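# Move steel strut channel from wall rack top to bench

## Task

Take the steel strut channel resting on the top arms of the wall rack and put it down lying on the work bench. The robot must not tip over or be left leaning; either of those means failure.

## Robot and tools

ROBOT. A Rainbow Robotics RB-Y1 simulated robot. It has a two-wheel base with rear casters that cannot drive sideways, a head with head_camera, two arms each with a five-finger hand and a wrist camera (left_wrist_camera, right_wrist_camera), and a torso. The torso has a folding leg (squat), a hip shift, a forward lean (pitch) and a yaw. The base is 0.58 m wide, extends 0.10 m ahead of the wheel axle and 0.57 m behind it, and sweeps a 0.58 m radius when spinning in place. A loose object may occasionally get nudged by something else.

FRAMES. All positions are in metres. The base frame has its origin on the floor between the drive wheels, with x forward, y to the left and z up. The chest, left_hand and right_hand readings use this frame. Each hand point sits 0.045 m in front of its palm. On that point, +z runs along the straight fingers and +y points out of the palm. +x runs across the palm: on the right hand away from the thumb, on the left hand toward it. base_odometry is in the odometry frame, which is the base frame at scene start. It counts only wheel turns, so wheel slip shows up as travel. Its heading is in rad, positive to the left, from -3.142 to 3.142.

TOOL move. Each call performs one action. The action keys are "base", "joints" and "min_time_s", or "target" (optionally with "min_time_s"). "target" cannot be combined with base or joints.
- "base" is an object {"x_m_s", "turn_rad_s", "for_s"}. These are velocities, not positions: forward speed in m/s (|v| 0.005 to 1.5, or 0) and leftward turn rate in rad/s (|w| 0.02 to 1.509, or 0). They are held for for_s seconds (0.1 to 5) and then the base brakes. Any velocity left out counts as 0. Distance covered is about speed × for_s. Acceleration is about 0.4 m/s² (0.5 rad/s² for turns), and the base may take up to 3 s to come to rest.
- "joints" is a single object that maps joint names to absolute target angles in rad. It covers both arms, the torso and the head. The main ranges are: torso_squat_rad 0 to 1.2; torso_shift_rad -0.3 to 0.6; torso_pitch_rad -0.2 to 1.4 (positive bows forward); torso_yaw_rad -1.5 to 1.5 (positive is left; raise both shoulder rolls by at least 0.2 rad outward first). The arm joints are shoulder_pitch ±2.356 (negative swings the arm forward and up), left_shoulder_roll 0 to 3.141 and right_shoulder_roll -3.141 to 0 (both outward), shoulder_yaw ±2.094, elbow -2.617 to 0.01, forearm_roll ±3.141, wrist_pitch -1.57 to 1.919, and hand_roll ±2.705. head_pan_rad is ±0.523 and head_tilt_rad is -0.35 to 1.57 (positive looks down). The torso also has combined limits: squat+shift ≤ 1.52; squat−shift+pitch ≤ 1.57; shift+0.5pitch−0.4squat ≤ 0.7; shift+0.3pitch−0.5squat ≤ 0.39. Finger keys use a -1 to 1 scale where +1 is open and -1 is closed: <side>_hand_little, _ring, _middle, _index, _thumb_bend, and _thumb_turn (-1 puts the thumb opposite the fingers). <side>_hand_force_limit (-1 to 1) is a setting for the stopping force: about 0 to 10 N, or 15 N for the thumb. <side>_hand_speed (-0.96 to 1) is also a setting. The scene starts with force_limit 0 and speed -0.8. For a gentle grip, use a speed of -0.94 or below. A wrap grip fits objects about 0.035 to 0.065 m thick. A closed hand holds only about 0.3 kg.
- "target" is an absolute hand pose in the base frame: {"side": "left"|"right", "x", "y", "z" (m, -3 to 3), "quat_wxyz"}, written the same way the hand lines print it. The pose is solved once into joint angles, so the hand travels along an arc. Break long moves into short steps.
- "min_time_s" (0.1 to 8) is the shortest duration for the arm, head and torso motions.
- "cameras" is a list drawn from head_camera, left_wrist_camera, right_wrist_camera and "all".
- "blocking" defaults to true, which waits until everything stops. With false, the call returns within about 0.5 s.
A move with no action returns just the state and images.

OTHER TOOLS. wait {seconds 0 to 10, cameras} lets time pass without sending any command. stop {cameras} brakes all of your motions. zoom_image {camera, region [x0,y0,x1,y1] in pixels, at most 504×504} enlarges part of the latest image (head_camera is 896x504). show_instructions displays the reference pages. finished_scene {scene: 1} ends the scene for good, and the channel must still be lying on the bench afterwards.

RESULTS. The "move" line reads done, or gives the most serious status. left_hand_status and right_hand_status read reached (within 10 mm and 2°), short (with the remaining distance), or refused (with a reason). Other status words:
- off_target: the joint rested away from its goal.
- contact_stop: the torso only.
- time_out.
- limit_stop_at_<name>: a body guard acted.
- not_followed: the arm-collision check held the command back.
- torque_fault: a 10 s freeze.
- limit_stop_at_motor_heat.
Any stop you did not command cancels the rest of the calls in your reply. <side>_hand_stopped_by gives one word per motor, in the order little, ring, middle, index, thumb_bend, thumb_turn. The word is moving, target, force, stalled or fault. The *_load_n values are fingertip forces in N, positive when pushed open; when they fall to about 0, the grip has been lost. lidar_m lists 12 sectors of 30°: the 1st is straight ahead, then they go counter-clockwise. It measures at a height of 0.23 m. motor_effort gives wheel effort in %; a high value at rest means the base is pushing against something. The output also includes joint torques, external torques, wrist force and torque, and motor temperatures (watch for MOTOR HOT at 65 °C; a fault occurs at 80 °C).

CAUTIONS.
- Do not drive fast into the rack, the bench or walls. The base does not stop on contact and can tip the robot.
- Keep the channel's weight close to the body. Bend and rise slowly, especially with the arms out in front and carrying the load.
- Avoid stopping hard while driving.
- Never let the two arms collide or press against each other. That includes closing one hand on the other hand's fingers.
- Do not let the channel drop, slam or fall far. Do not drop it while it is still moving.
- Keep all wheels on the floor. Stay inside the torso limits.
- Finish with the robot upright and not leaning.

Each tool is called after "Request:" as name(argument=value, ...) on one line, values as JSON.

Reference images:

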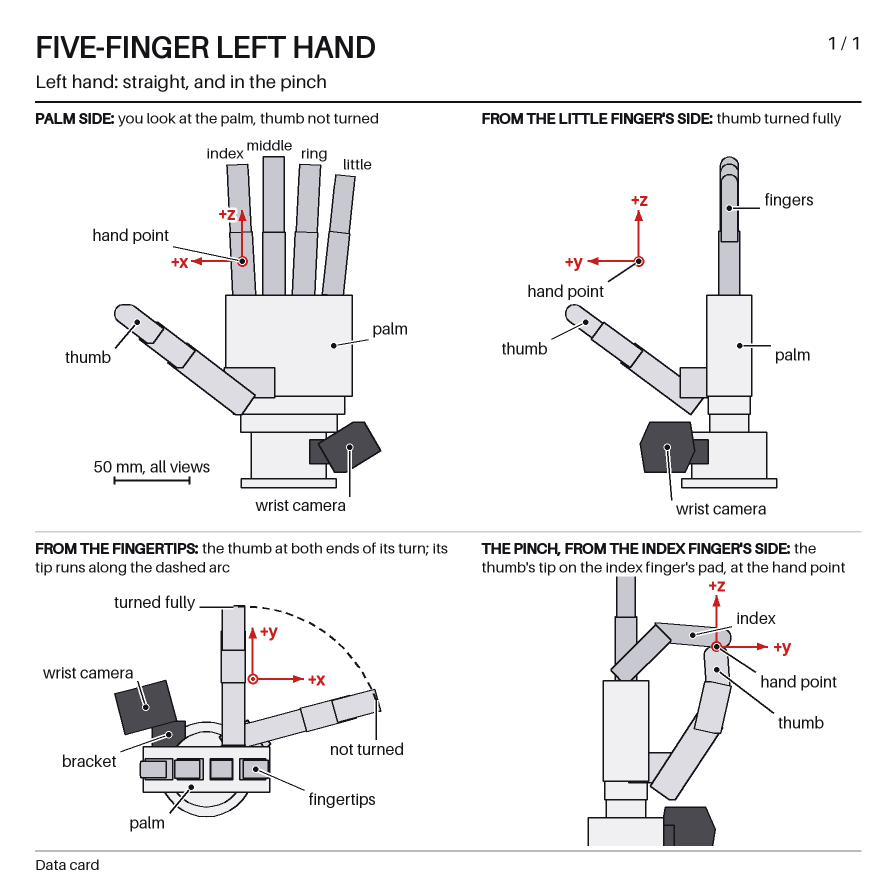

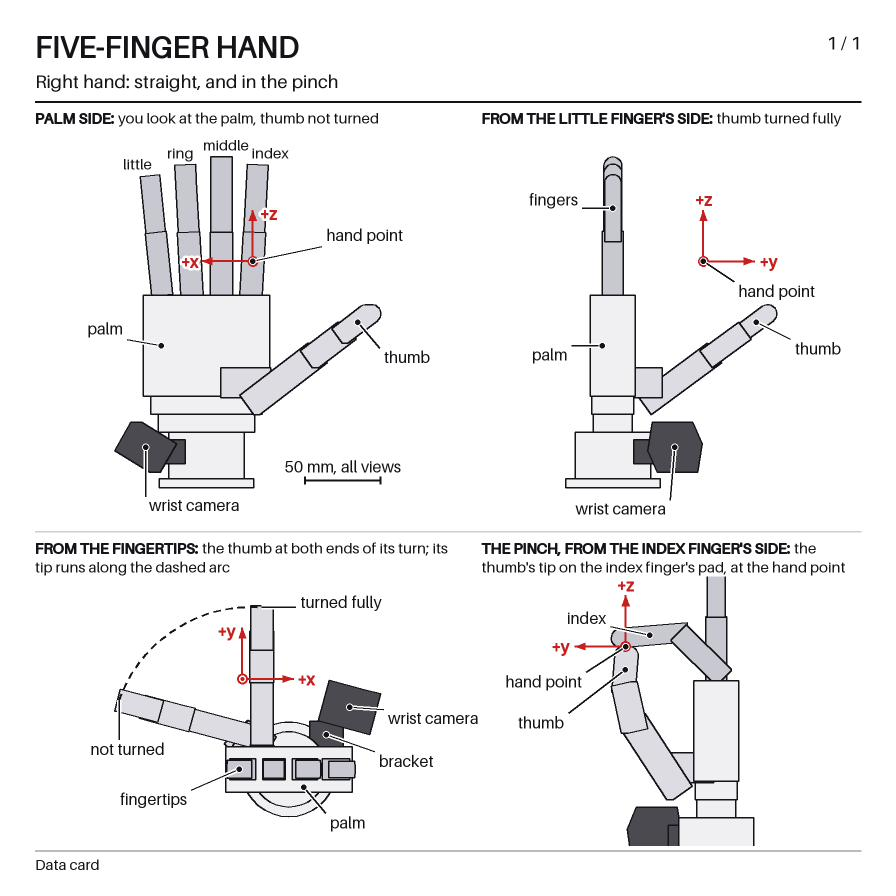

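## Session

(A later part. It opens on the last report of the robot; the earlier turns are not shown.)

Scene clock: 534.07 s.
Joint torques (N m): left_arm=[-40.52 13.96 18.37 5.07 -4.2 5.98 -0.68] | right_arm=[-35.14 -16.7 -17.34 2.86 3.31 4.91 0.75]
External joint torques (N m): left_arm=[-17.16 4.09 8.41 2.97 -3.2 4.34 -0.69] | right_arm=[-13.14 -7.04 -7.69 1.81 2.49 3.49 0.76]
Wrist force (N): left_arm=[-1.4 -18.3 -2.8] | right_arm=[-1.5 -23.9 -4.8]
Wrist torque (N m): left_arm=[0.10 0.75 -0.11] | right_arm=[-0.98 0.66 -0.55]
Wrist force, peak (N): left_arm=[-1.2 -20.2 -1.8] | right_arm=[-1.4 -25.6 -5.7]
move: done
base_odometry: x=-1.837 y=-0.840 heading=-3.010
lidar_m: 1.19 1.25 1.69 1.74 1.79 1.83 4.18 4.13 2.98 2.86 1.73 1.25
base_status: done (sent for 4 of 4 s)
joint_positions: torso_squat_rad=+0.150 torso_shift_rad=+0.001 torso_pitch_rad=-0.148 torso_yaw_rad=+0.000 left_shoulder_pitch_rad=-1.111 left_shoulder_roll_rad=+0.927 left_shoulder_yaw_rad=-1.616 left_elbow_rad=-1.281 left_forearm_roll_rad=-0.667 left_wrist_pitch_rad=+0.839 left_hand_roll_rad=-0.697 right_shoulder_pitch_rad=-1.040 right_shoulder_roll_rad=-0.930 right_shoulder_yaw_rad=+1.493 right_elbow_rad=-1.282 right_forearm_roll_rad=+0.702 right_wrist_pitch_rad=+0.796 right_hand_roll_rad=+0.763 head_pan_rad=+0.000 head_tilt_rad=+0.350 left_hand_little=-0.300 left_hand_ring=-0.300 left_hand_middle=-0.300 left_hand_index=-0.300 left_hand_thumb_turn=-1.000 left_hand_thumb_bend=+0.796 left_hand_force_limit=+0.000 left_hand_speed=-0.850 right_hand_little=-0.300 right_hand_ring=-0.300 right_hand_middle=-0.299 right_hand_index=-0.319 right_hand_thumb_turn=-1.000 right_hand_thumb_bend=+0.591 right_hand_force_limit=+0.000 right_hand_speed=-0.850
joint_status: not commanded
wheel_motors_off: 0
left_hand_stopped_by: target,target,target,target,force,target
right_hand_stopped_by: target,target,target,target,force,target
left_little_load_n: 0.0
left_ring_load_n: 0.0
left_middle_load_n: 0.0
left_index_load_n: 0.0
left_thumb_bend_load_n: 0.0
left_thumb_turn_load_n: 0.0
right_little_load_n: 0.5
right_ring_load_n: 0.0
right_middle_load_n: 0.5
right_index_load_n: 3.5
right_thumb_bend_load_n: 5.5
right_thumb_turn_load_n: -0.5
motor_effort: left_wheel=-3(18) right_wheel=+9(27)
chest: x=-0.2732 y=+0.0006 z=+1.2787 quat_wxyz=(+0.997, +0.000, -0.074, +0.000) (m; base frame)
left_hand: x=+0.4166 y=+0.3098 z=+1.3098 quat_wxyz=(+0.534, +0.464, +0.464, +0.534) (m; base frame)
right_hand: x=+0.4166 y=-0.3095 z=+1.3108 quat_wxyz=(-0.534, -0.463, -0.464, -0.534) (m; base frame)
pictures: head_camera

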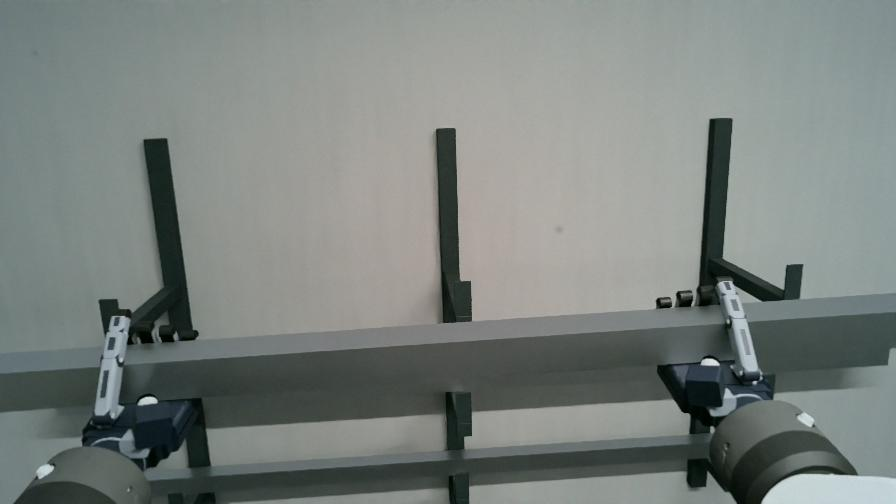

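Request:
move(base={"x_m_s": -0.25, "for_s": 2})

Request:
move(base={"turn_rad_s": -0.6, "for_s": 4.828}, cameras=["head_camera"])

Scene clock: 625.83 s.
Joint torques (N m): left_arm=[-40.21 14.02 18.73 5.24 -4.27 6.05 -0.8] | right_arm=[-35.25 -16.55 -17.31 2.71 3.34 4.93 0.64]
External joint torques (N m): left_arm=[-16.85 4.15 8.77 3.14 -3.27 4.42 -0.81] | right_arm=[-13.25 -6.88 -7.67 1.67 2.51 3.5 0.65]
Motor temperatures (°C): left_arm=[46 39 37 39 39 47 42] | right_arm=[42 38 37 40 37 42 43]
Wrist force (N): left_arm=[-1.5 -19.1 -2.2] | right_arm=[-2.4 -25.0 -3.9]
Wrist torque (N m): left_arm=[0.03 0.79 -0.11] | right_arm=[-1.12 0.76 -0.62]
Wrist force, peak (N): left_arm=[-1.7 -19.7 -4.0] | right_arm=[-2.4 -26.0 -2.4]
move: done
base_odometry: x=-1.341 y=-0.775 heading=-3.011
lidar_m: 1.70 1.77 1.82 1.74 1.50 2.47 3.69 3.91 2.98 2.87 2.47 1.78
base_status: done (sent for 2 of 2 s)
joint_positions: torso_squat_rad=+0.150 torso_shift_rad=+0.001 torso_pitch_rad=-0.148 torso_yaw_rad=+0.000 left_shoulder_pitch_rad=-1.111 left_shoulder_roll_rad=+0.927 left_shoulder_yaw_rad=-1.616 left_elbow_rad=-1.281 left_forearm_roll_rad=-0.667 left_wrist_pitch_rad=+0.839 left_hand_roll_rad=-0.697 right_shoulder_pitch_rad=-1.040 right_shoulder_roll_rad=-0.930 right_shoulder_yaw_rad=+1.493 right_elbow_rad=-1.282 right_forearm_roll_rad=+0.702 right_wrist_pitch_rad=+0.796 right_hand_roll_rad=+0.763 head_pan_rad=+0.000 head_tilt_rad=+0.350 left_hand_little=-0.300 left_hand_ring=-0.300 left_hand_middle=-0.300 left_hand_index=-0.300 left_hand_thumb_turn=-1.000 left_hand_thumb_bend=+0.796 left_hand_force_limit=+0.000 left_hand_speed=-0.850 right_hand_little=-0.300 right_hand_ring=-0.300 right_hand_middle=-0.299 right_hand_index=-0.319 right_hand_thumb_turn=-1.000 right_hand_thumb_bend=+0.591 right_hand_force_limit=+0.000 right_hand_speed=-0.850
joint_status: not commanded
wheel_motors_off: 0
left_hand_stopped_by: target,target,target,target,force,target
right_hand_stopped_by: target,target,target,target,force,target
left_little_load_n: 0.0
left_ring_load_n: 0.0
left_middle_load_n: 0.0
left_index_load_n: 0.0
left_thumb_bend_load_n: 0.0
left_thumb_turn_load_n: 0.0
right_little_load_n: 0.5
right_ring_load_n: 0.0
right_middle_load_n: 0.5
right_index_load_n: 3.5
right_thumb_bend_load_n: 5.5
right_thumb_turn_load_n: -0.5
motor_effort: left_wheel=-3(20) right_wheel=+11(24)
chest: x=-0.2732 y=+0.0006 z=+1.2787 quat_wxyz=(+0.997, +0.000, -0.074, +0.000) (m; base frame)
left_hand: x=+0.4166 y=+0.3098 z=+1.3097 quat_wxyz=(+0.534, +0.464, +0.464, +0.534) (m; base frame)
right_hand: x=+0.4166 y=-0.3095 z=+1.3108 quat_wxyz=(-0.534, -0.463, -0.464, -0.534) (m; base frame)
pictures: none

Scene clock: 632.20 s.
Joint torques (N m): left_arm=[-40.51 14.14 18.66 5.13 -4.4 5.98 -0.86] | right_arm=[-35.19 -16.4 -17.33 2.87 3.42 4.79 0.66]
External joint torques (N m): left_arm=[-17.15 4.27 8.7 3.03 -3.4 4.35 -0.87] | right_arm=[-13.19 -6.73 -7.69 1.81 2.6 3.37 0.67]
Wrist force (N): left_arm=[-1.5 -18.6 -2.4] | right_arm=[-2.0 -24.4 -4.6]
Wrist torque (N m): left_arm=[0.08 0.77 -0.11] | right_arm=[-1.02 0.72 -0.59]
Wrist force, peak (N): left_arm=[0.0 -19.0 -4.6] | right_arm=[-1.7 -25.2 -4.0]
move: done
base_odometry: x=-1.341 y=-0.775 heading=+0.373
lidar_m: 3.69 3.40 2.85 2.85 2.04 1.71 1.70 1.93 1.76 1.56 1.51 2.67
base_status: done (sent for 4.83 of 4.83 s)
joint_positions: torso_squat_rad=+0.150 torso_shift_rad=+0.001 torso_pitch_rad=-0.148 torso_yaw_rad=+0.000 left_shoulder_pitch_rad=-1.111 left_shoulder_roll_rad=+0.927 left_shoulder_yaw_rad=-1.616 left_elbow_rad=-1.281 left_forearm_roll_rad=-0.667 left_wrist_pitch_rad=+0.839 left_hand_roll_rad=-0.697 right_shoulder_pitch_rad=-1.040 right_shoulder_roll_rad=-0.930 right_shoulder_yaw_rad=+1.493 right_elbow_rad=-1.282 right_forearm_roll_rad=+0.702 right_wrist_pitch_rad=+0.796 right_hand_roll_rad=+0.763 head_pan_rad=+0.000 head_tilt_rad=+0.350 left_hand_little=-0.300 left_hand_ring=-0.300 left_hand_middle=-0.300 left_hand_index=-0.300 left_hand_thumb_turn=-1.000 left_hand_thumb_bend=+0.796 left_hand_force_limit=+0.000 left_hand_speed=-0.850 right_hand_little=-0.300 right_hand_ring=-0.300 right_hand_middle=-0.299 right_hand_index=-0.319 right_hand_thumb_turn=-1.000 right_hand_thumb_bend=+0.591 right_hand_force_limit=+0.000 right_hand_speed=-0.850
joint_status: not commanded
wheel_motors_off: 0
left_hand_stopped_by: target,target,target,target,force,target
right_hand_stopped_by: target,target,target,target,force,target
left_little_load_n: 0.0
left_ring_load_n: 0.0
left_middle_load_n: 0.0
left_index_load_n: 0.0
left_thumb_bend_load_n: 0.0
left_thumb_turn_load_n: 0.0
right_little_load_n: 0.0
right_ring_load_n: 0.5
right_middle_load_n: 0.5
right_index_load_n: 3.5
right_thumb_bend_load_n: 5.5
right_thumb_turn_load_n: -0.5
motor_effort: left_wheel=+5(27) right_wheel=+2(46)
chest: x=-0.2732 y=+0.0007 z=+1.2787 quat_wxyz=(+0.997, +0.000, -0.074, +0.000) (m; base frame)
left_hand: x=+0.4166 y=+0.3099 z=+1.3097 quat_wxyz=(+0.534, +0.464, +0.464, +0.534) (m; base frame)
right_hand: x=+0.4165 y=-0.3095 z=+1.3108 quat_wxyz=(-0.534, -0.463, -0.464, -0.534) (m; base frame)
pictures: head_camera

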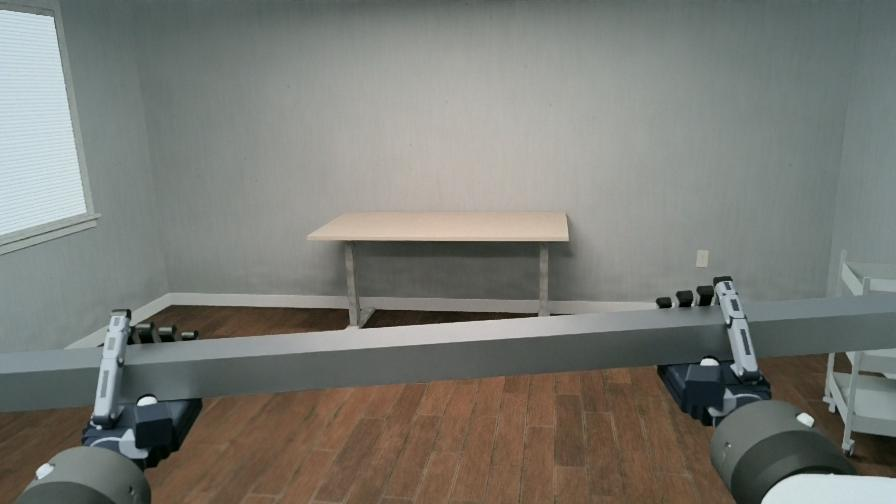

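Request:
move(base={"x_m_s": 0.3, "for_s": 5}, cameras=["head_camera"])

Scene clock: 641.17 s.
Joint torques (N m): left_arm=[-40.47 14.39 19.45 5.12 -4.24 6.17 -0.82] | right_arm=[-35.36 -16.4 -17.44 2.84 3.43 4.84 0.61]
External joint torques (N m): left_arm=[-17.11 4.52 9.49 3.02 -3.24 4.54 -0.83] | right_arm=[-13.36 -6.73 -7.8 1.79 2.6 3.42 0.61]
Wrist force (N): left_arm=[-1.4 -18.6 -2.8] | right_arm=[-2.2 -24.2 -4.5]
Wrist torque (N m): left_arm=[0.07 0.78 -0.11] | right_arm=[-1.05 0.73 -0.56]
Wrist force, peak (N): left_arm=[-1.1 -20.1 -0.9] | right_arm=[-2.4 -25.6 -5.8]
move: done
base_odometry: x=+0.056 y=-0.229 heading=+0.373
lidar_m: 2.42 3.00 2.53 2.53 2.87 3.17 3.16 2.48 1.66 2.03 2.33 2.24
base_status: done (sent for 5 of 5 s)
joint_positions: torso_squat_rad=+0.150 torso_shift_rad=+0.001 torso_pitch_rad=-0.148 torso_yaw_rad=+0.000 left_shoulder_pitch_rad=-1.111 left_shoulder_roll_rad=+0.927 left_shoulder_yaw_rad=-1.616 left_elbow_rad=-1.281 left_forearm_roll_rad=-0.667 left_wrist_pitch_rad=+0.839 left_hand_roll_rad=-0.697 right_shoulder_pitch_rad=-1.040 right_shoulder_roll_rad=-0.930 right_shoulder_yaw_rad=+1.493 right_elbow_rad=-1.282 right_forearm_roll_rad=+0.702 right_wrist_pitch_rad=+0.796 right_hand_roll_rad=+0.763 head_pan_rad=+0.000 head_tilt_rad=+0.350 left_hand_little=-0.300 left_hand_ring=-0.300 left_hand_middle=-0.300 left_hand_index=-0.300 left_hand_thumb_turn=-1.000 left_hand_thumb_bend=+0.796 left_hand_force_limit=+0.000 left_hand_speed=-0.850 right_hand_little=-0.300 right_hand_ring=-0.300 right_hand_middle=-0.299 right_hand_index=-0.319 right_hand_thumb_turn=-1.000 right_hand_thumb_bend=+0.591 right_hand_force_limit=+0.000 right_hand_speed=-0.850
joint_status: not commanded
wheel_motors_off: 0
left_hand_stopped_by: target,target,target,target,force,target
right_hand_stopped_by: target,target,target,target,force,target
left_little_load_n: 0.0
left_ring_load_n: 0.0
left_middle_load_n: 0.0
left_index_load_n: 0.0
left_thumb_bend_load_n: 0.0
left_thumb_turn_load_n: 0.0
right_little_load_n: 0.5
right_ring_load_n: 0.5
right_middle_load_n: 0.5
right_index_load_n: 3.5
right_thumb_bend_load_n: 5.5
right_thumb_turn_load_n: -0.5
motor_effort: left_wheel=-3(26) right_wheel=-2(41)
chest: x=-0.2731 y=+0.0007 z=+1.2787 quat_wxyz=(+0.997, +0.000, -0.074, +0.000) (m; base frame)
left_hand: x=+0.4167 y=+0.3098 z=+1.3096 quat_wxyz=(+0.534, +0.464, +0.464, +0.534) (m; base frame)
right_hand: x=+0.4167 y=-0.3095 z=+1.3107 quat_wxyz=(-0.534, -0.463, -0.464, -0.534) (m; base frame)
pictures: head_camera

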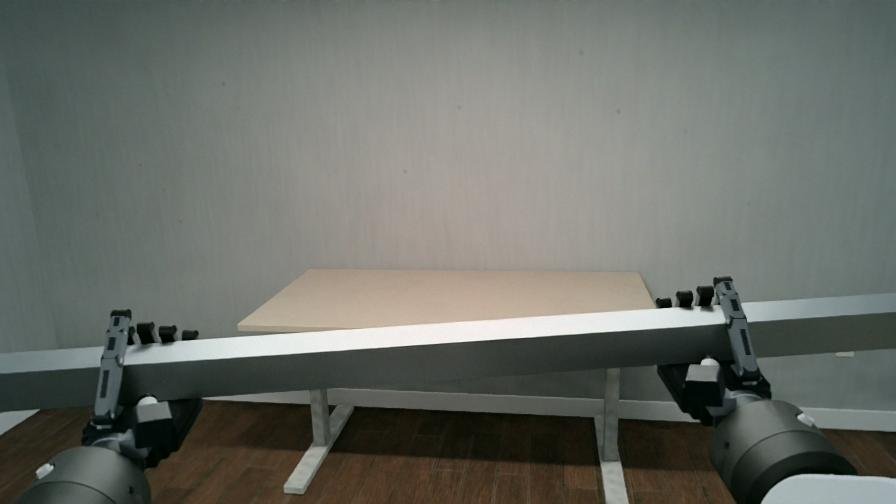

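Request:
move(base={"x_m_s": 0.3, "for_s": 3.2})

Request:
move(base={"turn_rad_s": -0.3, "for_s": 0.8}, joints={"head_tilt_rad": 0.75}, cameras=["all"])

Scene clock: 651.03 s.
Joint torques (N m): left_arm=[-40.18 14.17 18.98 5.25 -4.25 6.36 -0.85] | right_arm=[-35.07 -16.34 -17.39 2.96 3.45 4.94 0.68]
External joint torques (N m): left_arm=[-16.81 4.3 9.02 3.15 -3.25 4.73 -0.86] | right_arm=[-13.07 -6.67 -7.75 1.91 2.62 3.52 0.68]
Wrist force (N): left_arm=[-1.1 -18.4 -2.7] | right_arm=[-2.1 -24.3 -4.7]
Wrist torque (N m): left_arm=[0.09 0.72 -0.09] | right_arm=[-1.05 0.74 -0.60]
Wrist force, peak (N): left_arm=[-1.3 -19.7 -4.1] | right_arm=[-2.2 -25.9 -3.0]
move: done
base_odometry: x=+0.950 y=+0.120 heading=+0.373
lidar_m: 1.72 1.48 2.33 2.33 2.63 4.12 4.10 2.23 2.29 1.88 2.06 1.36
base_status: done (sent for 3.2 of 3.2 s)
joint_positions: torso_squat_rad=+0.150 torso_shift_rad=+0.001 torso_pitch_rad=-0.148 torso_yaw_rad=+0.000 left_shoulder_pitch_rad=-1.111 left_shoulder_roll_rad=+0.927 left_shoulder_yaw_rad=-1.616 left_elbow_rad=-1.281 left_forearm_roll_rad=-0.667 left_wrist_pitch_rad=+0.839 left_hand_roll_rad=-0.697 right_shoulder_pitch_rad=-1.040 right_shoulder_roll_rad=-0.930 right_shoulder_yaw_rad=+1.493 right_elbow_rad=-1.282 right_forearm_roll_rad=+0.702 right_wrist_pitch_rad=+0.796 right_hand_roll_rad=+0.763 head_pan_rad=+0.000 head_tilt_rad=+0.350 left_hand_little=-0.300 left_hand_ring=-0.300 left_hand_middle=-0.300 left_hand_index=-0.300 left_hand_thumb_turn=-1.000 left_hand_thumb_bend=+0.796 left_hand_force_limit=+0.000 left_hand_speed=-0.850 right_hand_little=-0.300 right_hand_ring=-0.300 right_hand_middle=-0.299 right_hand_index=-0.319 right_hand_thumb_turn=-1.000 right_hand_thumb_bend=+0.591 right_hand_force_limit=+0.000 right_hand_speed=-0.850
joint_status: not commanded
wheel_motors_off: 0
left_hand_stopped_by: target,target,target,target,force,target
right_hand_stopped_by: target,target,target,target,force,target
left_little_load_n: 0.0
left_ring_load_n: 0.0
left_middle_load_n: 0.0
left_index_load_n: 0.0
left_thumb_bend_load_n: 0.0
left_thumb_turn_load_n: 0.0
right_little_load_n: 0.5
right_ring_load_n: 0.0
right_middle_load_n: 0.5
right_index_load_n: 3.5
right_thumb_bend_load_n: 5.5
right_thumb_turn_load_n: -0.5
motor_effort: left_wheel=-3(13) right_wheel=-2(38)
chest: x=-0.2732 y=+0.0007 z=+1.2787 quat_wxyz=(+0.997, +0.000, -0.074, +0.000) (m; base frame)
left_hand: x=+0.4167 y=+0.3098 z=+1.3096 quat_wxyz=(+0.534, +0.464, +0.464, +0.534) (m; base frame)
right_hand: x=+0.4166 y=-0.3095 z=+1.3108 quat_wxyz=(-0.534, -0.463, -0.464, -0.534) (m; base frame)
pictures: none

Scene clock: 652.77 s.
Joint torques (N m): left_arm=[-40.48 14.33 18.75 5.16 -4.18 6.21 -0.66] | right_arm=[-34.95 -16.08 -17.44 2.74 3.36 4.79 0.56]
External joint torques (N m): left_arm=[-17.12 4.46 8.79 3.06 -3.17 4.58 -0.67] | right_arm=[-12.96 -6.41 -7.8 1.69 2.54 3.37 0.57]
Wrist force (N): left_arm=[-1.5 -18.5 -2.6] | right_arm=[-1.9 -24.4 -4.6]
Wrist torque (N m): left_arm=[0.06 0.77 -0.12] | right_arm=[-1.02 0.68 -0.56]
Wrist force, peak (N): left_arm=[-0.7 -19.1 -3.8] | right_arm=[-3.3 -24.8 -5.3]
move: done
base_odometry: x=+0.951 y=+0.120 heading=+0.133
lidar_m: 1.72 1.46 2.37 2.34 2.41 3.23 4.11 3.35 2.24 2.06 2.32 1.37
base_status: done (sent for 0.8 of 0.8 s)
joint_positions: torso_squat_rad=+0.150 torso_shift_rad=+0.001 torso_pitch_rad=-0.148 torso_yaw_rad=+0.000 left_shoulder_pitch_rad=-1.111 left_shoulder_roll_rad=+0.927 left_shoulder_yaw_rad=-1.616 left_elbow_rad=-1.281 left_forearm_roll_rad=-0.667 left_wrist_pitch_rad=+0.839 left_hand_roll_rad=-0.697 right_shoulder_pitch_rad=-1.040 right_shoulder_roll_rad=-0.930 right_shoulder_yaw_rad=+1.493 right_elbow_rad=-1.282 right_forearm_roll_rad=+0.702 right_wrist_pitch_rad=+0.796 right_hand_roll_rad=+0.763 head_pan_rad=+0.000 head_tilt_rad=+0.750 left_hand_little=-0.300 left_hand_ring=-0.300 left_hand_middle=-0.300 left_hand_index=-0.300 left_hand_thumb_turn=-1.000 left_hand_thumb_bend=+0.796 left_hand_force_limit=+0.000 left_hand_speed=-0.850 right_hand_little=-0.300 right_hand_ring=-0.300 right_hand_middle=-0.299 right_hand_index=-0.319 right_hand_thumb_turn=-1.000 right_hand_thumb_bend=+0.591 right_hand_force_limit=+0.000 right_hand_speed=-0.850
joint_status: all done
wheel_motors_off: 0
left_hand_stopped_by: target,target,target,target,force,target
right_hand_stopped_by: target,target,target,target,force,target
left_little_load_n: 0.0
left_ring_load_n: 0.0
left_middle_load_n: 0.0
left_index_load_n: 0.0
left_thumb_bend_load_n: 0.0
left_thumb_turn_load_n: 0.0
right_little_load_n: 0.5
right_ring_load_n: 0.5
right_middle_load_n: 0.5
right_index_load_n: 3.5
right_thumb_bend_load_n: 5.5
right_thumb_turn_load_n: -0.5
motor_effort: left_wheel=+0(24) right_wheel=-5(46)
chest: x=-0.2732 y=+0.0007 z=+1.2787 quat_wxyz=(+0.997, +0.000, -0.074, +0.000) (m; base frame)
left_hand: x=+0.4167 y=+0.3098 z=+1.3096 quat_wxyz=(+0.534, +0.464, +0.464, +0.534) (m; base frame)
right_hand: x=+0.4166 y=-0.3095 z=+1.3108 quat_wxyz=(-0.534, -0.463, -0.464, -0.534) (m; base frame)
pictures: head_camera, left_wrist_camera, right_wrist_camera

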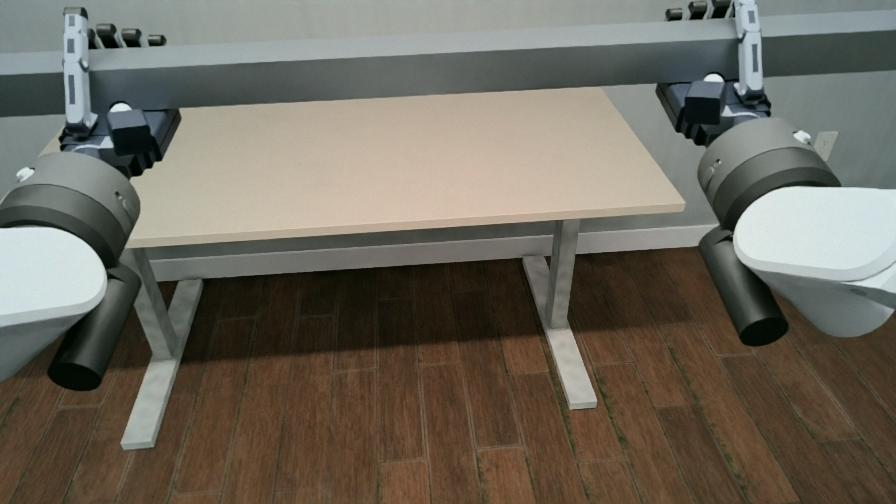

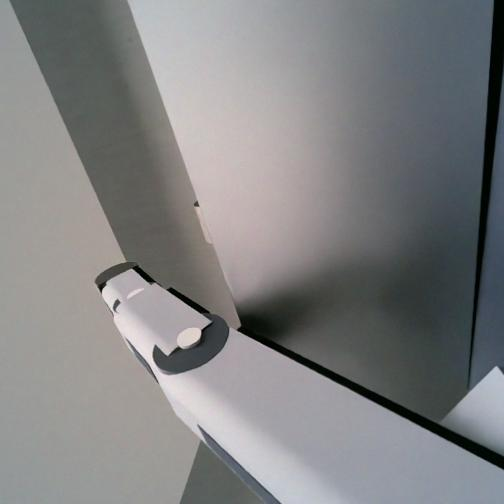

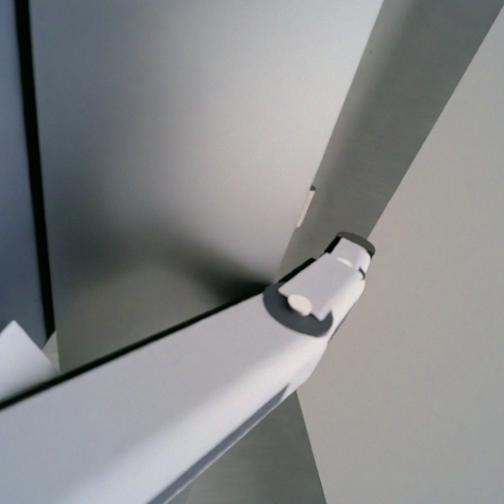

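Request:
move(base={"turn_rad_s": 0.3, "for_s": 1.27})

Request:
move(base={"x_m_s": 0.2, "for_s": 2.75})

Request:
move(base={"turn_rad_s": -0.3, "for_s": 1.17}, joints={"head_tilt_rad": 1.0}, cameras=["all"])

Scene clock: 680.67 s.
Joint torques (N m): left_arm=[-40.61 14.52 19.08 5.05 -4.27 6.05 -0.77] | right_arm=[-35.11 -16.42 -17.24 2.73 3.45 4.92 0.82]
External joint torques (N m): left_arm=[-17.24 4.65 9.12 2.95 -3.27 4.42 -0.78] | right_arm=[-13.11 -6.75 -7.6 1.68 2.63 3.5 0.82]
Wrist force (N): left_arm=[-1.0 -18.7 -2.8] | right_arm=[-1.5 -24.2 -4.4]
Wrist torque (N m): left_arm=[0.16 0.74 -0.07] | right_arm=[-1.11 0.66 -0.54]
Wrist force, peak (N): left_arm=[-1.6 -19.1 -3.1] | right_arm=[-3.1 -24.7 -5.4]
move: done
base_odometry: x=+0.951 y=+0.120 heading=+0.513
lidar_m: 1.46 2.08 2.33 2.35 2.86 4.11 4.04 2.24 2.07 1.87 1.90 1.36
base_status: done (sent for 1.27 of 1.27 s)
joint_positions: torso_squat_rad=+0.150 torso_shift_rad=+0.001 torso_pitch_rad=-0.148 torso_yaw_rad=+0.000 left_shoulder_pitch_rad=-1.111 left_shoulder_roll_rad=+0.927 left_shoulder_yaw_rad=-1.616 left_elbow_rad=-1.281 left_forearm_roll_rad=-0.667 left_wrist_pitch_rad=+0.839 left_hand_roll_rad=-0.697 right_shoulder_pitch_rad=-1.040 right_shoulder_roll_rad=-0.930 right_shoulder_yaw_rad=+1.493 right_elbow_rad=-1.282 right_forearm_roll_rad=+0.702 right_wrist_pitch_rad=+0.796 right_hand_roll_rad=+0.763 head_pan_rad=+0.000 head_tilt_rad=+0.750 left_hand_little=-0.300 left_hand_ring=-0.300 left_hand_middle=-0.300 left_hand_index=-0.300 left_hand_thumb_turn=-1.000 left_hand_thumb_bend=+0.796 left_hand_force_limit=+0.000 left_hand_speed=-0.850 right_hand_little=-0.300 right_hand_ring=-0.300 right_hand_middle=-0.299 right_hand_index=-0.319 right_hand_thumb_turn=-1.000 right_hand_thumb_bend=+0.591 right_hand_force_limit=+0.000 right_hand_speed=-0.850
joint_status: not commanded
wheel_motors_off: 0
left_hand_stopped_by: target,target,target,target,force,target
right_hand_stopped_by: target,target,target,target,force,target
left_little_load_n: 0.0
left_ring_load_n: 0.0
left_middle_load_n: 0.0
left_index_load_n: 0.0
left_thumb_bend_load_n: 0.0
left_thumb_turn_load_n: 0.0
right_little_load_n: 0.5
right_ring_load_n: 0.5
right_middle_load_n: 0.5
right_index_load_n: 3.0
right_thumb_bend_load_n: 5.0
right_thumb_turn_load_n: 0.0
motor_effort: left_wheel=-6(20) right_wheel=+0(35)
chest: x=-0.2732 y=+0.0007 z=+1.2787 quat_wxyz=(+0.997, +0.000, -0.074, +0.000) (m; base frame)
left_hand: x=+0.4167 y=+0.3099 z=+1.3096 quat_wxyz=(+0.534, +0.464, +0.464, +0.534) (m; base frame)
right_hand: x=+0.4166 y=-0.3095 z=+1.3108 quat_wxyz=(-0.534, -0.463, -0.464, -0.534) (m; base frame)
pictures: none

Scene clock: 684.23 s.
Joint torques (N m): left_arm=[-40.98 14.04 19.18 5.33 -4.4 6.27 -0.84] | right_arm=[-34.64 -16.34 -17.33 2.72 3.38 4.91 0.63]
External joint torques (N m): left_arm=[-17.62 4.17 9.22 3.23 -3.39 4.64 -0.84] | right_arm=[-12.64 -6.67 -7.69 1.67 2.55 3.49 0.64]
Wrist force (N): left_arm=[-0.9 -19.1 -2.5] | right_arm=[-2.0 -23.9 -4.3]
Wrist torque (N m): left_arm=[0.10 0.72 -0.04] | right_arm=[-1.05 0.74 -0.57]
Wrist force, peak (N): left_arm=[-1.4 -20.2 -1.9] | right_arm=[-2.4 -26.1 -2.8]
move: done
base_odometry: x=+1.433 y=+0.392 heading=+0.513
lidar_m: 0.95 0.91 2.15 2.15 2.65 4.63 4.33 2.71 2.31 2.15 0.99 1.19
base_status: done (sent for 2.77 of 2.77 s)
joint_positions: torso_squat_rad=+0.150 torso_shift_rad=+0.001 torso_pitch_rad=-0.148 torso_yaw_rad=+0.000 left_shoulder_pitch_rad=-1.111 left_shoulder_roll_rad=+0.927 left_shoulder_yaw_rad=-1.616 left_elbow_rad=-1.281 left_forearm_roll_rad=-0.667 left_wrist_pitch_rad=+0.839 left_hand_roll_rad=-0.697 right_shoulder_pitch_rad=-1.040 right_shoulder_roll_rad=-0.930 right_shoulder_yaw_rad=+1.493 right_elbow_rad=-1.282 right_forearm_roll_rad=+0.702 right_wrist_pitch_rad=+0.796 right_hand_roll_rad=+0.763 head_pan_rad=+0.000 head_tilt_rad=+0.750 left_hand_little=-0.300 left_hand_ring=-0.300 left_hand_middle=-0.300 left_hand_index=-0.300 left_hand_thumb_turn=-1.000 left_hand_thumb_bend=+0.796 left_hand_force_limit=+0.000 left_hand_speed=-0.850 right_hand_little=-0.300 right_hand_ring=-0.300 right_hand_middle=-0.299 right_hand_index=-0.319 right_hand_thumb_turn=-1.000 right_hand_thumb_bend=+0.591 right_hand_force_limit=+0.000 right_hand_speed=-0.850
joint_status: not commanded
wheel_motors_off: 0
left_hand_stopped_by: target,target,target,target,force,target
right_hand_stopped_by: target,target,target,target,force,target
left_little_load_n: 0.5
left_ring_load_n: 0.0
left_middle_load_n: 0.0
left_index_load_n: 0.0
left_thumb_bend_load_n: -0.5
left_thumb_turn_load_n: 0.0
right_little_load_n: 0.5
right_ring_load_n: 0.5
right_middle_load_n: 0.5
right_index_load_n: 3.0
right_thumb_bend_load_n: 5.0
right_thumb_turn_load_n: -0.5
motor_effort: left_wheel=+1(22) right_wheel=-3(43)
chest: x=-0.2731 y=+0.0007 z=+1.2787 quat_wxyz=(+0.997, +0.000, -0.074, +0.000) (m; base frame)
left_hand: x=+0.4168 y=+0.3099 z=+1.3095 quat_wxyz=(+0.534, +0.464, +0.464, +0.534) (m; base frame)
right_hand: x=+0.4167 y=-0.3095 z=+1.3108 quat_wxyz=(-0.534, -0.463, -0.464, -0.534) (m; base frame)
pictures: none

Scene clock: 686.37 s.
Joint torques (N m): left_arm=[-40.32 14.37 18.7 5.16 -4.19 6.16 -0.77] | right_arm=[-34.87 -16.44 -16.97 2.88 3.46 4.83 0.59]
External joint torques (N m): left_arm=[-16.96 4.51 8.73 3.07 -3.19 4.53 -0.78] | right_arm=[-12.87 -6.77 -7.33 1.83 2.64 3.41 0.6]
Wrist force (N): left_arm=[-1.5 -19.1 -2.5] | right_arm=[-1.9 -24.7 -4.7]
Wrist torque (N m): left_arm=[0.06 0.76 -0.08] | right_arm=[-1.11 0.73 -0.59]
Wrist force, peak (N): left_arm=[-1.3 -19.0 -3.4] | right_arm=[-2.9 -25.0 -5.3]
move: done
base_odometry: x=+1.433 y=+0.392 heading=+0.163
lidar_m: 1.19 0.93 1.70 2.15 2.24 3.05 4.62 2.88 2.57 2.31 1.73 1.00
base_status: done (sent for 1.17 of 1.17 s)
joint_positions: torso_squat_rad=+0.150 torso_shift_rad=+0.001 torso_pitch_rad=-0.148 torso_yaw_rad=+0.000 left_shoulder_pitch_rad=-1.110 left_shoulder_roll_rad=+0.927 left_shoulder_yaw_rad=-1.616 left_elbow_rad=-1.281 left_forearm_roll_rad=-0.667 left_wrist_pitch_rad=+0.839 left_hand_roll_rad=-0.697 right_shoulder_pitch_rad=-1.040 right_shoulder_roll_rad=-0.930 right_shoulder_yaw_rad=+1.493 right_elbow_rad=-1.282 right_forearm_roll_rad=+0.702 right_wrist_pitch_rad=+0.796 right_hand_roll_rad=+0.763 head_pan_rad=+0.000 head_tilt_rad=+1.000 left_hand_little=-0.300 left_hand_ring=-0.300 left_hand_middle=-0.300 left_hand_index=-0.300 left_hand_thumb_turn=-1.000 left_hand_thumb_bend=+0.796 left_hand_force_limit=+0.000 left_hand_speed=-0.850 right_hand_little=-0.300 right_hand_ring=-0.300 right_hand_middle=-0.299 right_hand_index=-0.319 right_hand_thumb_turn=-1.000 right_hand_thumb_bend=+0.591 right_hand_force_limit=+0.000 right_hand_speed=-0.850
joint_status: all done
wheel_motors_off: 0
left_hand_stopped_by: target,target,target,target,force,target
right_hand_stopped_by: target,target,target,target,force,target
left_little_load_n: 0.0
left_ring_load_n: 0.0
left_middle_load_n: 0.0
left_index_load_n: 0.0
left_thumb_bend_load_n: 0.0
left_thumb_turn_load_n: 0.0
right_little_load_n: 0.0
right_ring_load_n: 0.5
right_middle_load_n: 0.5
right_index_load_n: 3.5
right_thumb_bend_load_n: 5.0
right_thumb_turn_load_n: 0.0
motor_effort: left_wheel=+5(20) right_wheel=+0(42)
chest: x=-0.2732 y=+0.0007 z=+1.2787 quat_wxyz=(+0.997, +0.000, -0.074, +0.000) (m; base frame)
left_hand: x=+0.4167 y=+0.3098 z=+1.3095 quat_wxyz=(+0.534, +0.464, +0.464, +0.534) (m; base frame)
right_hand: x=+0.4166 y=-0.3095 z=+1.3108 quat_wxyz=(-0.534, -0.463, -0.464, -0.534) (m; base frame)
pictures: head_camera, left_wrist_camera, right_wrist_camera

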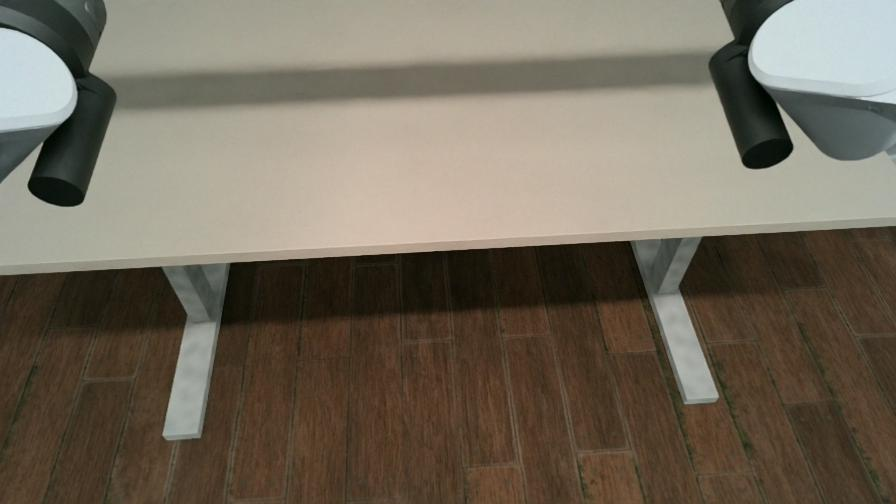

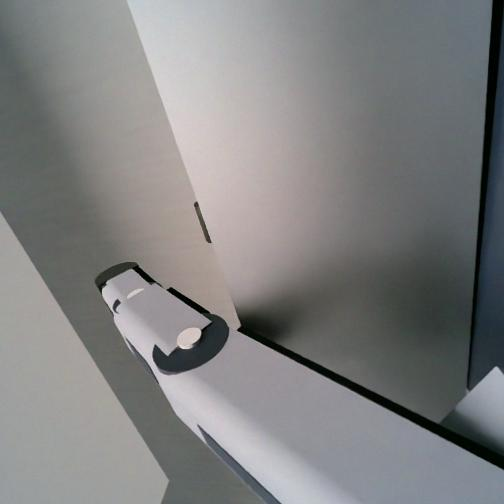

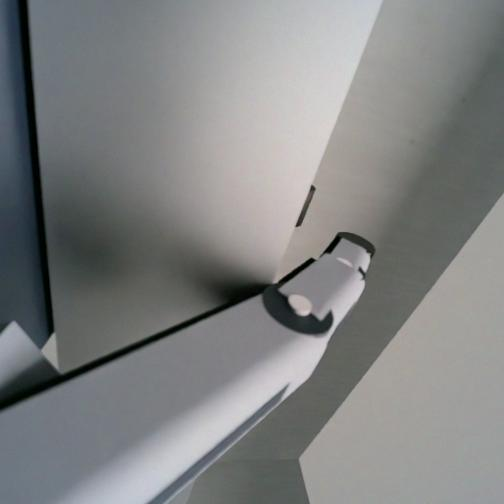

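Request:
move(base={"turn_rad_s": -0.1, "for_s": 0.2})

Request:
move(base={"x_m_s": 0.1, "for_s": 0.97})

Request:
move(joints={"torso_pitch_rad": 0.0, "torso_squat_rad": 0.5}, min_time_s=3, cameras=["all"])

Scene clock: 700.30 s.
Joint torques (N m): left_arm=[-40.82 14.45 18.83 5.31 -4.37 6.21 -0.78] | right_arm=[-35.08 -16.53 -17.42 2.81 3.46 4.82 0.76]
External joint torques (N m): left_arm=[-17.46 4.58 8.86 3.21 -3.37 4.58 -0.78] | right_arm=[-13.08 -6.85 -7.78 1.76 2.64 3.4 0.77]
Wrist force (N): left_arm=[-1.1 -18.7 -2.9] | right_arm=[-1.4 -24.2 -4.3]
Wrist torque (N m): left_arm=[0.16 0.74 -0.06] | right_arm=[-1.12 0.68 -0.53]
Wrist force, peak (N): left_arm=[0.0 -19.2 -4.8] | right_arm=[-2.1 -25.3 -3.7]
move: done
base_odometry: x=+1.433 y=+0.392 heading=+0.144
lidar_m: 1.20 0.92 1.67 2.14 2.23 2.98 4.61 2.94 2.59 2.32 1.77 1.01
base_status: done (sent for 0.2 of 0.2 s)
joint_positions: torso_squat_rad=+0.150 torso_shift_rad=+0.001 torso_pitch_rad=-0.148 torso_yaw_rad=+0.000 left_shoulder_pitch_rad=-1.110 left_shoulder_roll_rad=+0.927 left_shoulder_yaw_rad=-1.616 left_elbow_rad=-1.281 left_forearm_roll_rad=-0.667 left_wrist_pitch_rad=+0.839 left_hand_roll_rad=-0.697 right_shoulder_pitch_rad=-1.040 right_shoulder_roll_rad=-0.930 right_shoulder_yaw_rad=+1.493 right_elbow_rad=-1.282 right_forearm_roll_rad=+0.702 right_wrist_pitch_rad=+0.796 right_hand_roll_rad=+0.763 head_pan_rad=+0.000 head_tilt_rad=+1.000 left_hand_little=-0.300 left_hand_ring=-0.300 left_hand_middle=-0.300 left_hand_index=-0.300 left_hand_thumb_turn=-1.000 left_hand_thumb_bend=+0.796 left_hand_force_limit=+0.000 left_hand_speed=-0.850 right_hand_little=-0.300 right_hand_ring=-0.300 right_hand_middle=-0.299 right_hand_index=-0.319 right_hand_thumb_turn=-1.000 right_hand_thumb_bend=+0.591 right_hand_force_limit=+0.000 right_hand_speed=-0.850
joint_status: not commanded
wheel_motors_off: 0
left_hand_stopped_by: target,target,target,target,force,target
right_hand_stopped_by: target,target,target,target,force,target
left_little_load_n: 0.0
left_ring_load_n: 0.0
left_middle_load_n: 0.0
left_index_load_n: 0.0
left_thumb_bend_load_n: 0.0
left_thumb_turn_load_n: 0.0
right_little_load_n: 0.5
right_ring_load_n: 0.0
right_middle_load_n: 0.5
right_index_load_n: 3.5
right_thumb_bend_load_n: 5.0
right_thumb_turn_load_n: 0.0
motor_effort: left_wheel=+6(22) right_wheel=+0(26)
chest: x=-0.2732 y=+0.0007 z=+1.2787 quat_wxyz=(+0.997, +0.000, -0.074, +0.000) (m; base frame)
left_hand: x=+0.4167 y=+0.3098 z=+1.3095 quat_wxyz=(+0.534, +0.464, +0.464, +0.534) (m; base frame)
right_hand: x=+0.4166 y=-0.3095 z=+1.3108 quat_wxyz=(-0.534, -0.463, -0.464, -0.534) (m; base frame)
pictures: none

Scene clock: 701.83 s.
Joint torques (N m): left_arm=[-40.39 14.72 18.87 5.25 -4.25 6.1 -0.93] | right_arm=[-34.87 -16.61 -17.07 3.01 3.3 4.91 0.69]
External joint torques (N m): left_arm=[-17.03 4.86 8.91 3.15 -3.24 4.47 -0.94] | right_arm=[-12.87 -6.94 -7.43 1.96 2.48 3.48 0.7]
Wrist force (N): left_arm=[-1.5 -18.6 -2.7] | right_arm=[-1.7 -24.6 -4.7]
Wrist torque (N m): left_arm=[0.14 0.77 -0.09] | right_arm=[-1.13 0.68 -0.53]
Wrist force, peak (N): left_arm=[-0.5 -20.6 -0.8] | right_arm=[-1.6 -25.3 -2.4]
move: done
base_odometry: x=+1.528 y=+0.406 heading=+0.144
lidar_m: 1.10 0.84 1.53 2.15 2.22 2.96 4.72 2.96 2.60 2.34 1.64 0.93
base_status: done (sent for 0.97 of 0.97 s)
joint_positions: torso_squat_rad=+0.150 torso_shift_rad=+0.001 torso_pitch_rad=-0.148 torso_yaw_rad=+0.000 left_shoulder_pitch_rad=-1.111 left_shoulder_roll_rad=+0.927 left_shoulder_yaw_rad=-1.616 left_elbow_rad=-1.281 left_forearm_roll_rad=-0.667 left_wrist_pitch_rad=+0.839 left_hand_roll_rad=-0.697 right_shoulder_pitch_rad=-1.040 right_shoulder_roll_rad=-0.930 right_shoulder_yaw_rad=+1.493 right_elbow_rad=-1.282 right_forearm_roll_rad=+0.702 right_wrist_pitch_rad=+0.796 right_hand_roll_rad=+0.763 head_pan_rad=+0.000 head_tilt_rad=+1.000 left_hand_little=-0.300 left_hand_ring=-0.300 left_hand_middle=-0.300 left_hand_index=-0.300 left_hand_thumb_turn=-1.000 left_hand_thumb_bend=+0.796 left_hand_force_limit=+0.000 left_hand_speed=-0.850 right_hand_little=-0.300 right_hand_ring=-0.300 right_hand_middle=-0.299 right_hand_index=-0.319 right_hand_thumb_turn=-1.000 right_hand_thumb_bend=+0.591 right_hand_force_limit=+0.000 right_hand_speed=-0.850
joint_status: not commanded
wheel_motors_off: 0
left_hand_stopped_by: target,target,target,target,force,target
right_hand_stopped_by: target,target,target,target,force,target
left_little_load_n: 0.0
left_ring_load_n: 0.0
left_middle_load_n: 0.0
left_index_load_n: 0.0
left_thumb_bend_load_n: 0.0
left_thumb_turn_load_n: -0.5
right_little_load_n: 0.5
right_ring_load_n: 0.0
right_middle_load_n: 0.5
right_index_load_n: 3.5
right_thumb_bend_load_n: 5.0
right_thumb_turn_load_n: -0.5
motor_effort: left_wheel=-3(26) right_wheel=+0(35)
chest: x=-0.2731 y=+0.0007 z=+1.2787 quat_wxyz=(+0.997, +0.000, -0.074, +0.000) (m; base frame)
left_hand: x=+0.4168 y=+0.3098 z=+1.3095 quat_wxyz=(+0.534, +0.464, +0.464, +0.534) (m; base frame)
right_hand: x=+0.4167 y=-0.3095 z=+1.3108 quat_wxyz=(-0.534, -0.463, -0.464, -0.534) (m; base frame)
pictures: none

Scene clock: 705.13 s.
Joint torques (N m): left_arm=[-39.17 14.58 18.45 4.4 -4.24 6.28 -0.91] | right_arm=[-33.47 -17.49 -16.47 2.27 3.42 4.91 0.62]
External joint torques (N m): left_arm=[-17.22 4.06 9.06 2.93 -3.23 4.65 -0.92] | right_arm=[-12.84 -7.17 -7.33 1.76 2.56 3.47 0.63]
Wrist force (N): left_arm=[-0.9 -18.7 1.9] | right_arm=[-2.1 -24.6 -0.5]
Wrist torque (N m): left_arm=[-0.04 0.73 -0.04] | right_arm=[-1.14 0.60 -0.58]
Wrist force, peak (N): left_arm=[-1.1 -19.8 1.6] | right_arm=[-1.9 -25.2 -0.8]
move: done
base_odometry: x=+1.528 y=+0.406 heading=+0.144
lidar_m: 1.09 0.85 1.54 2.15 2.23 2.97 4.72 2.93 2.61 2.34 1.66 0.93
base_status: not commanded
joint_positions: torso_squat_rad=+0.500 torso_shift_rad=+0.001 torso_pitch_rad=+0.002 torso_yaw_rad=+0.000 left_shoulder_pitch_rad=-1.111 left_shoulder_roll_rad=+0.927 left_shoulder_yaw_rad=-1.616 left_elbow_rad=-1.281 left_forearm_roll_rad=-0.667 left_wrist_pitch_rad=+0.839 left_hand_roll_rad=-0.697 right_shoulder_pitch_rad=-1.040 right_shoulder_roll_rad=-0.930 right_shoulder_yaw_rad=+1.493 right_elbow_rad=-1.282 right_forearm_roll_rad=+0.702 right_wrist_pitch_rad=+0.796 right_hand_roll_rad=+0.763 head_pan_rad=+0.000 head_tilt_rad=+1.000 left_hand_little=-0.300 left_hand_ring=-0.300 left_hand_middle=-0.300 left_hand_index=-0.300 left_hand_thumb_turn=-1.000 left_hand_thumb_bend=+0.796 left_hand_force_limit=+0.000 left_hand_speed=-0.850 right_hand_little=-0.300 right_hand_ring=-0.300 right_hand_middle=-0.299 right_hand_index=-0.319 right_hand_thumb_turn=-1.000 right_hand_thumb_bend=+0.591 right_hand_force_limit=+0.000 right_hand_speed=-0.850
joint_status: all done
wheel_motors_off: 0
left_hand_stopped_by: target,target,target,target,force,target
right_hand_stopped_by: target,target,target,target,force,target
left_little_load_n: 0.0
left_ring_load_n: 0.0
left_middle_load_n: 0.0
left_index_load_n: 0.0
left_thumb_bend_load_n: 0.0
left_thumb_turn_load_n: 0.0
right_little_load_n: 0.5
right_ring_load_n: 0.0
right_middle_load_n: 0.5
right_index_load_n: 3.5
right_thumb_bend_load_n: 5.0
right_thumb_turn_load_n: 0.0
motor_effort: left_wheel=-3(4) right_wheel=+1(1)
chest: x=-0.2271 y=+0.0006 z=+1.2043 quat_wxyz=(+1.000, +0.000, +0.001, +0.000) (m; base frame)
left_hand: x=+0.4597 y=+0.3097 z=+1.1318 quat_wxyz=(+0.498, +0.502, +0.502, +0.498) (m; base frame)
right_hand: x=+0.4598 y=-0.3096 z=+1.1331 quat_wxyz=(-0.498, -0.502, -0.502, -0.498) (m; base frame)
pictures: head_camera, left_wrist_camera, right_wrist_camera

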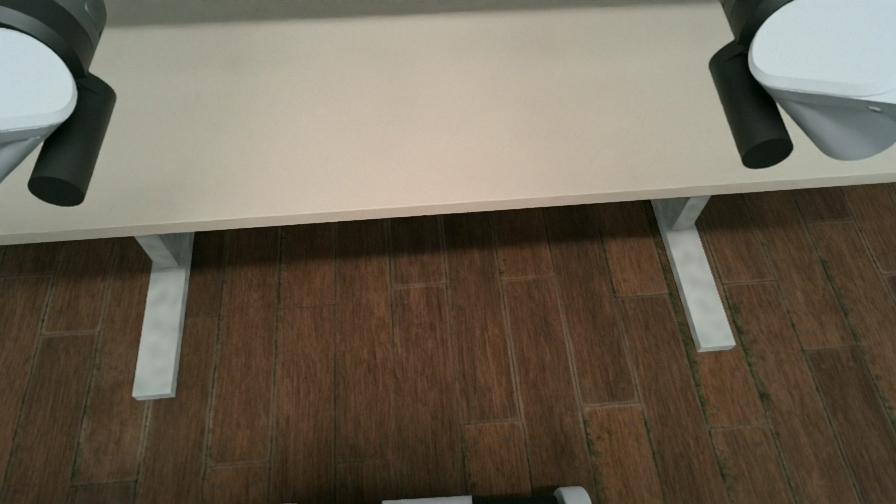

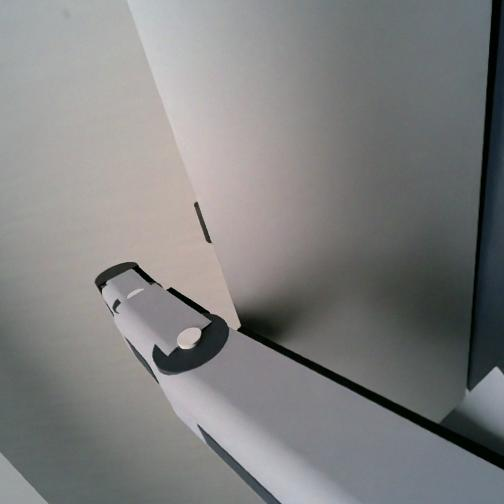

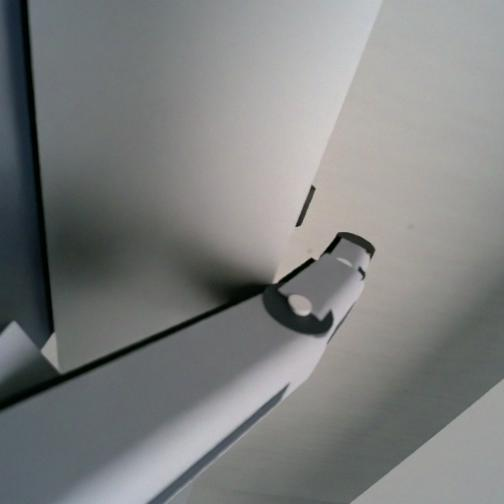

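Request:
move(joints={"torso_squat_rad": 0.95, "head_tilt_rad": 0.75}, min_time_s=4, cameras=["all"])

Scene clock: 718.13 s.
Joint torques (N m): left_arm=[-38.75 14.82 18.73 4.54 -4.42 6.01 -0.9] | right_arm=[-33.73 -17.06 -16.44 2.46 3.47 4.92 0.71]
External joint torques (N m): left_arm=[-16.8 4.3 9.34 3.07 -3.41 4.37 -0.91] | right_arm=[-13.1 -6.74 -7.3 1.95 2.61 3.49 0.72]
Wrist force (N): left_arm=[-1.0 -18.9 1.7] | right_arm=[-2.4 -24.2 -0.6]
Wrist torque (N m): left_arm=[-0.09 0.76 -0.04] | right_arm=[-1.07 0.66 -0.56]
Wrist force, peak (N): left_arm=[-1.0 -19.6 1.5] | right_arm=[-2.2 -25.3 -1.0]
move: done
base_odometry: x=+1.528 y=+0.406 heading=+0.144
lidar_m: 1.10 0.86 1.51 2.15 2.23 2.99 4.72 2.95 2.61 2.32 1.66 0.92
base_status: not commanded
joint_positions: torso_squat_rad=+0.950 torso_shift_rad=+0.001 torso_pitch_rad=+0.002 torso_yaw_rad=+0.000 left_shoulder_pitch_rad=-1.111 left_shoulder_roll_rad=+0.927 left_shoulder_yaw_rad=-1.616 left_elbow_rad=-1.281 left_forearm_roll_rad=-0.667 left_wrist_pitch_rad=+0.839 left_hand_roll_rad=-0.697 right_shoulder_pitch_rad=-1.040 right_shoulder_roll_rad=-0.930 right_shoulder_yaw_rad=+1.493 right_elbow_rad=-1.282 right_forearm_roll_rad=+0.702 right_wrist_pitch_rad=+0.796 right_hand_roll_rad=+0.763 head_pan_rad=+0.000 head_tilt_rad=+0.750 left_hand_little=-0.300 left_hand_ring=-0.300 left_hand_middle=-0.300 left_hand_index=-0.300 left_hand_thumb_turn=-1.000 left_hand_thumb_bend=+0.796 left_hand_force_limit=+0.000 left_hand_speed=-0.850 right_hand_little=-0.300 right_hand_ring=-0.300 right_hand_middle=-0.299 right_hand_index=-0.319 right_hand_thumb_turn=-1.000 right_hand_thumb_bend=+0.591 right_hand_force_limit=+0.000 right_hand_speed=-0.850
joint_status: all done
wheel_motors_off: 0
left_hand_stopped_by: target,target,target,target,force,target
right_hand_stopped_by: target,target,target,target,force,target
left_little_load_n: 0.0
left_ring_load_n: 0.0
left_middle_load_n: 0.0
left_index_load_n: 0.0
left_thumb_bend_load_n: 0.0
left_thumb_turn_load_n: 0.0
right_little_load_n: 0.5
right_ring_load_n: 0.0
right_middle_load_n: 0.5
right_index_load_n: 3.5
right_thumb_bend_load_n: 5.0
right_thumb_turn_load_n: 0.0
motor_effort: left_wheel=-3(4) right_wheel=+1(1)
chest: x=-0.2273 y=+0.0005 z=+0.9972 quat_wxyz=(+1.000, +0.000, +0.001, +0.000) (m; base frame)
left_hand: x=+0.4595 y=+0.3095 z=+0.9248 quat_wxyz=(+0.498, +0.502, +0.502, +0.498) (m; base frame)
right_hand: x=+0.4596 y=-0.3098 z=+0.9261 quat_wxyz=(-0.498, -0.502, -0.502, -0.498) (m; base frame)
pictures: head_camera, left_wrist_camera, right_wrist_camera

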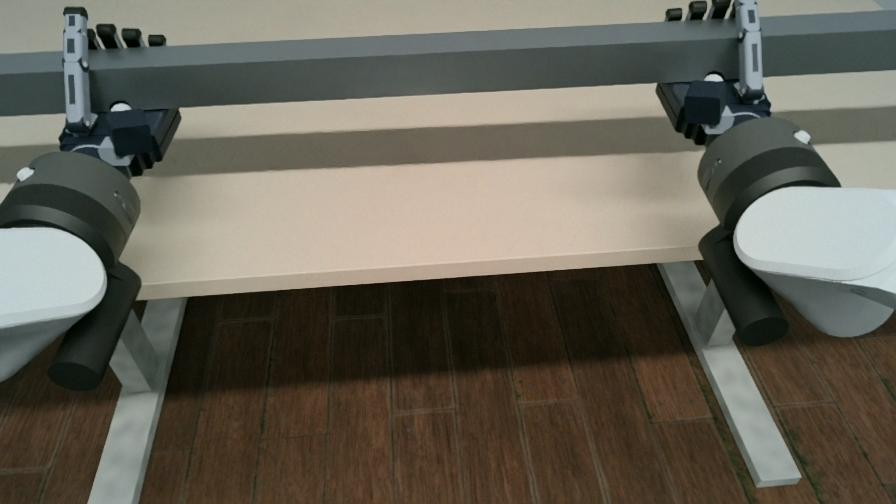

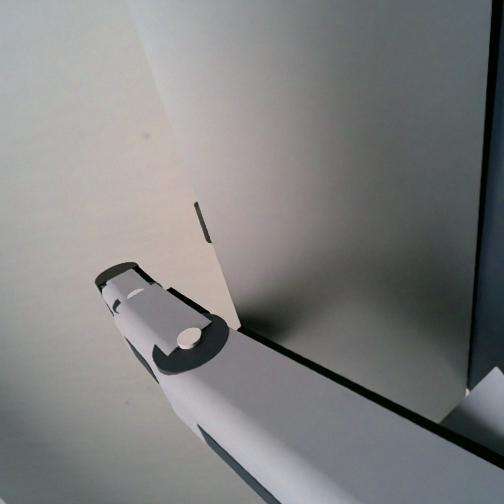

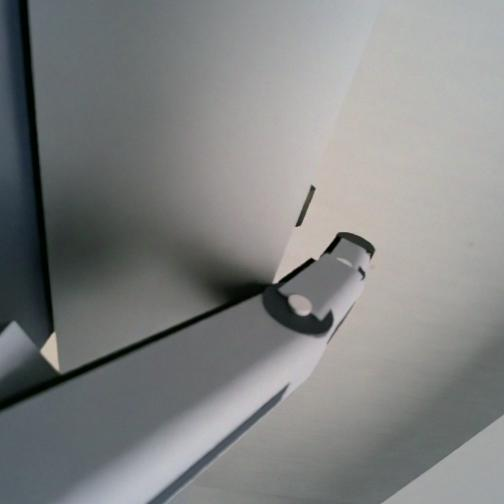

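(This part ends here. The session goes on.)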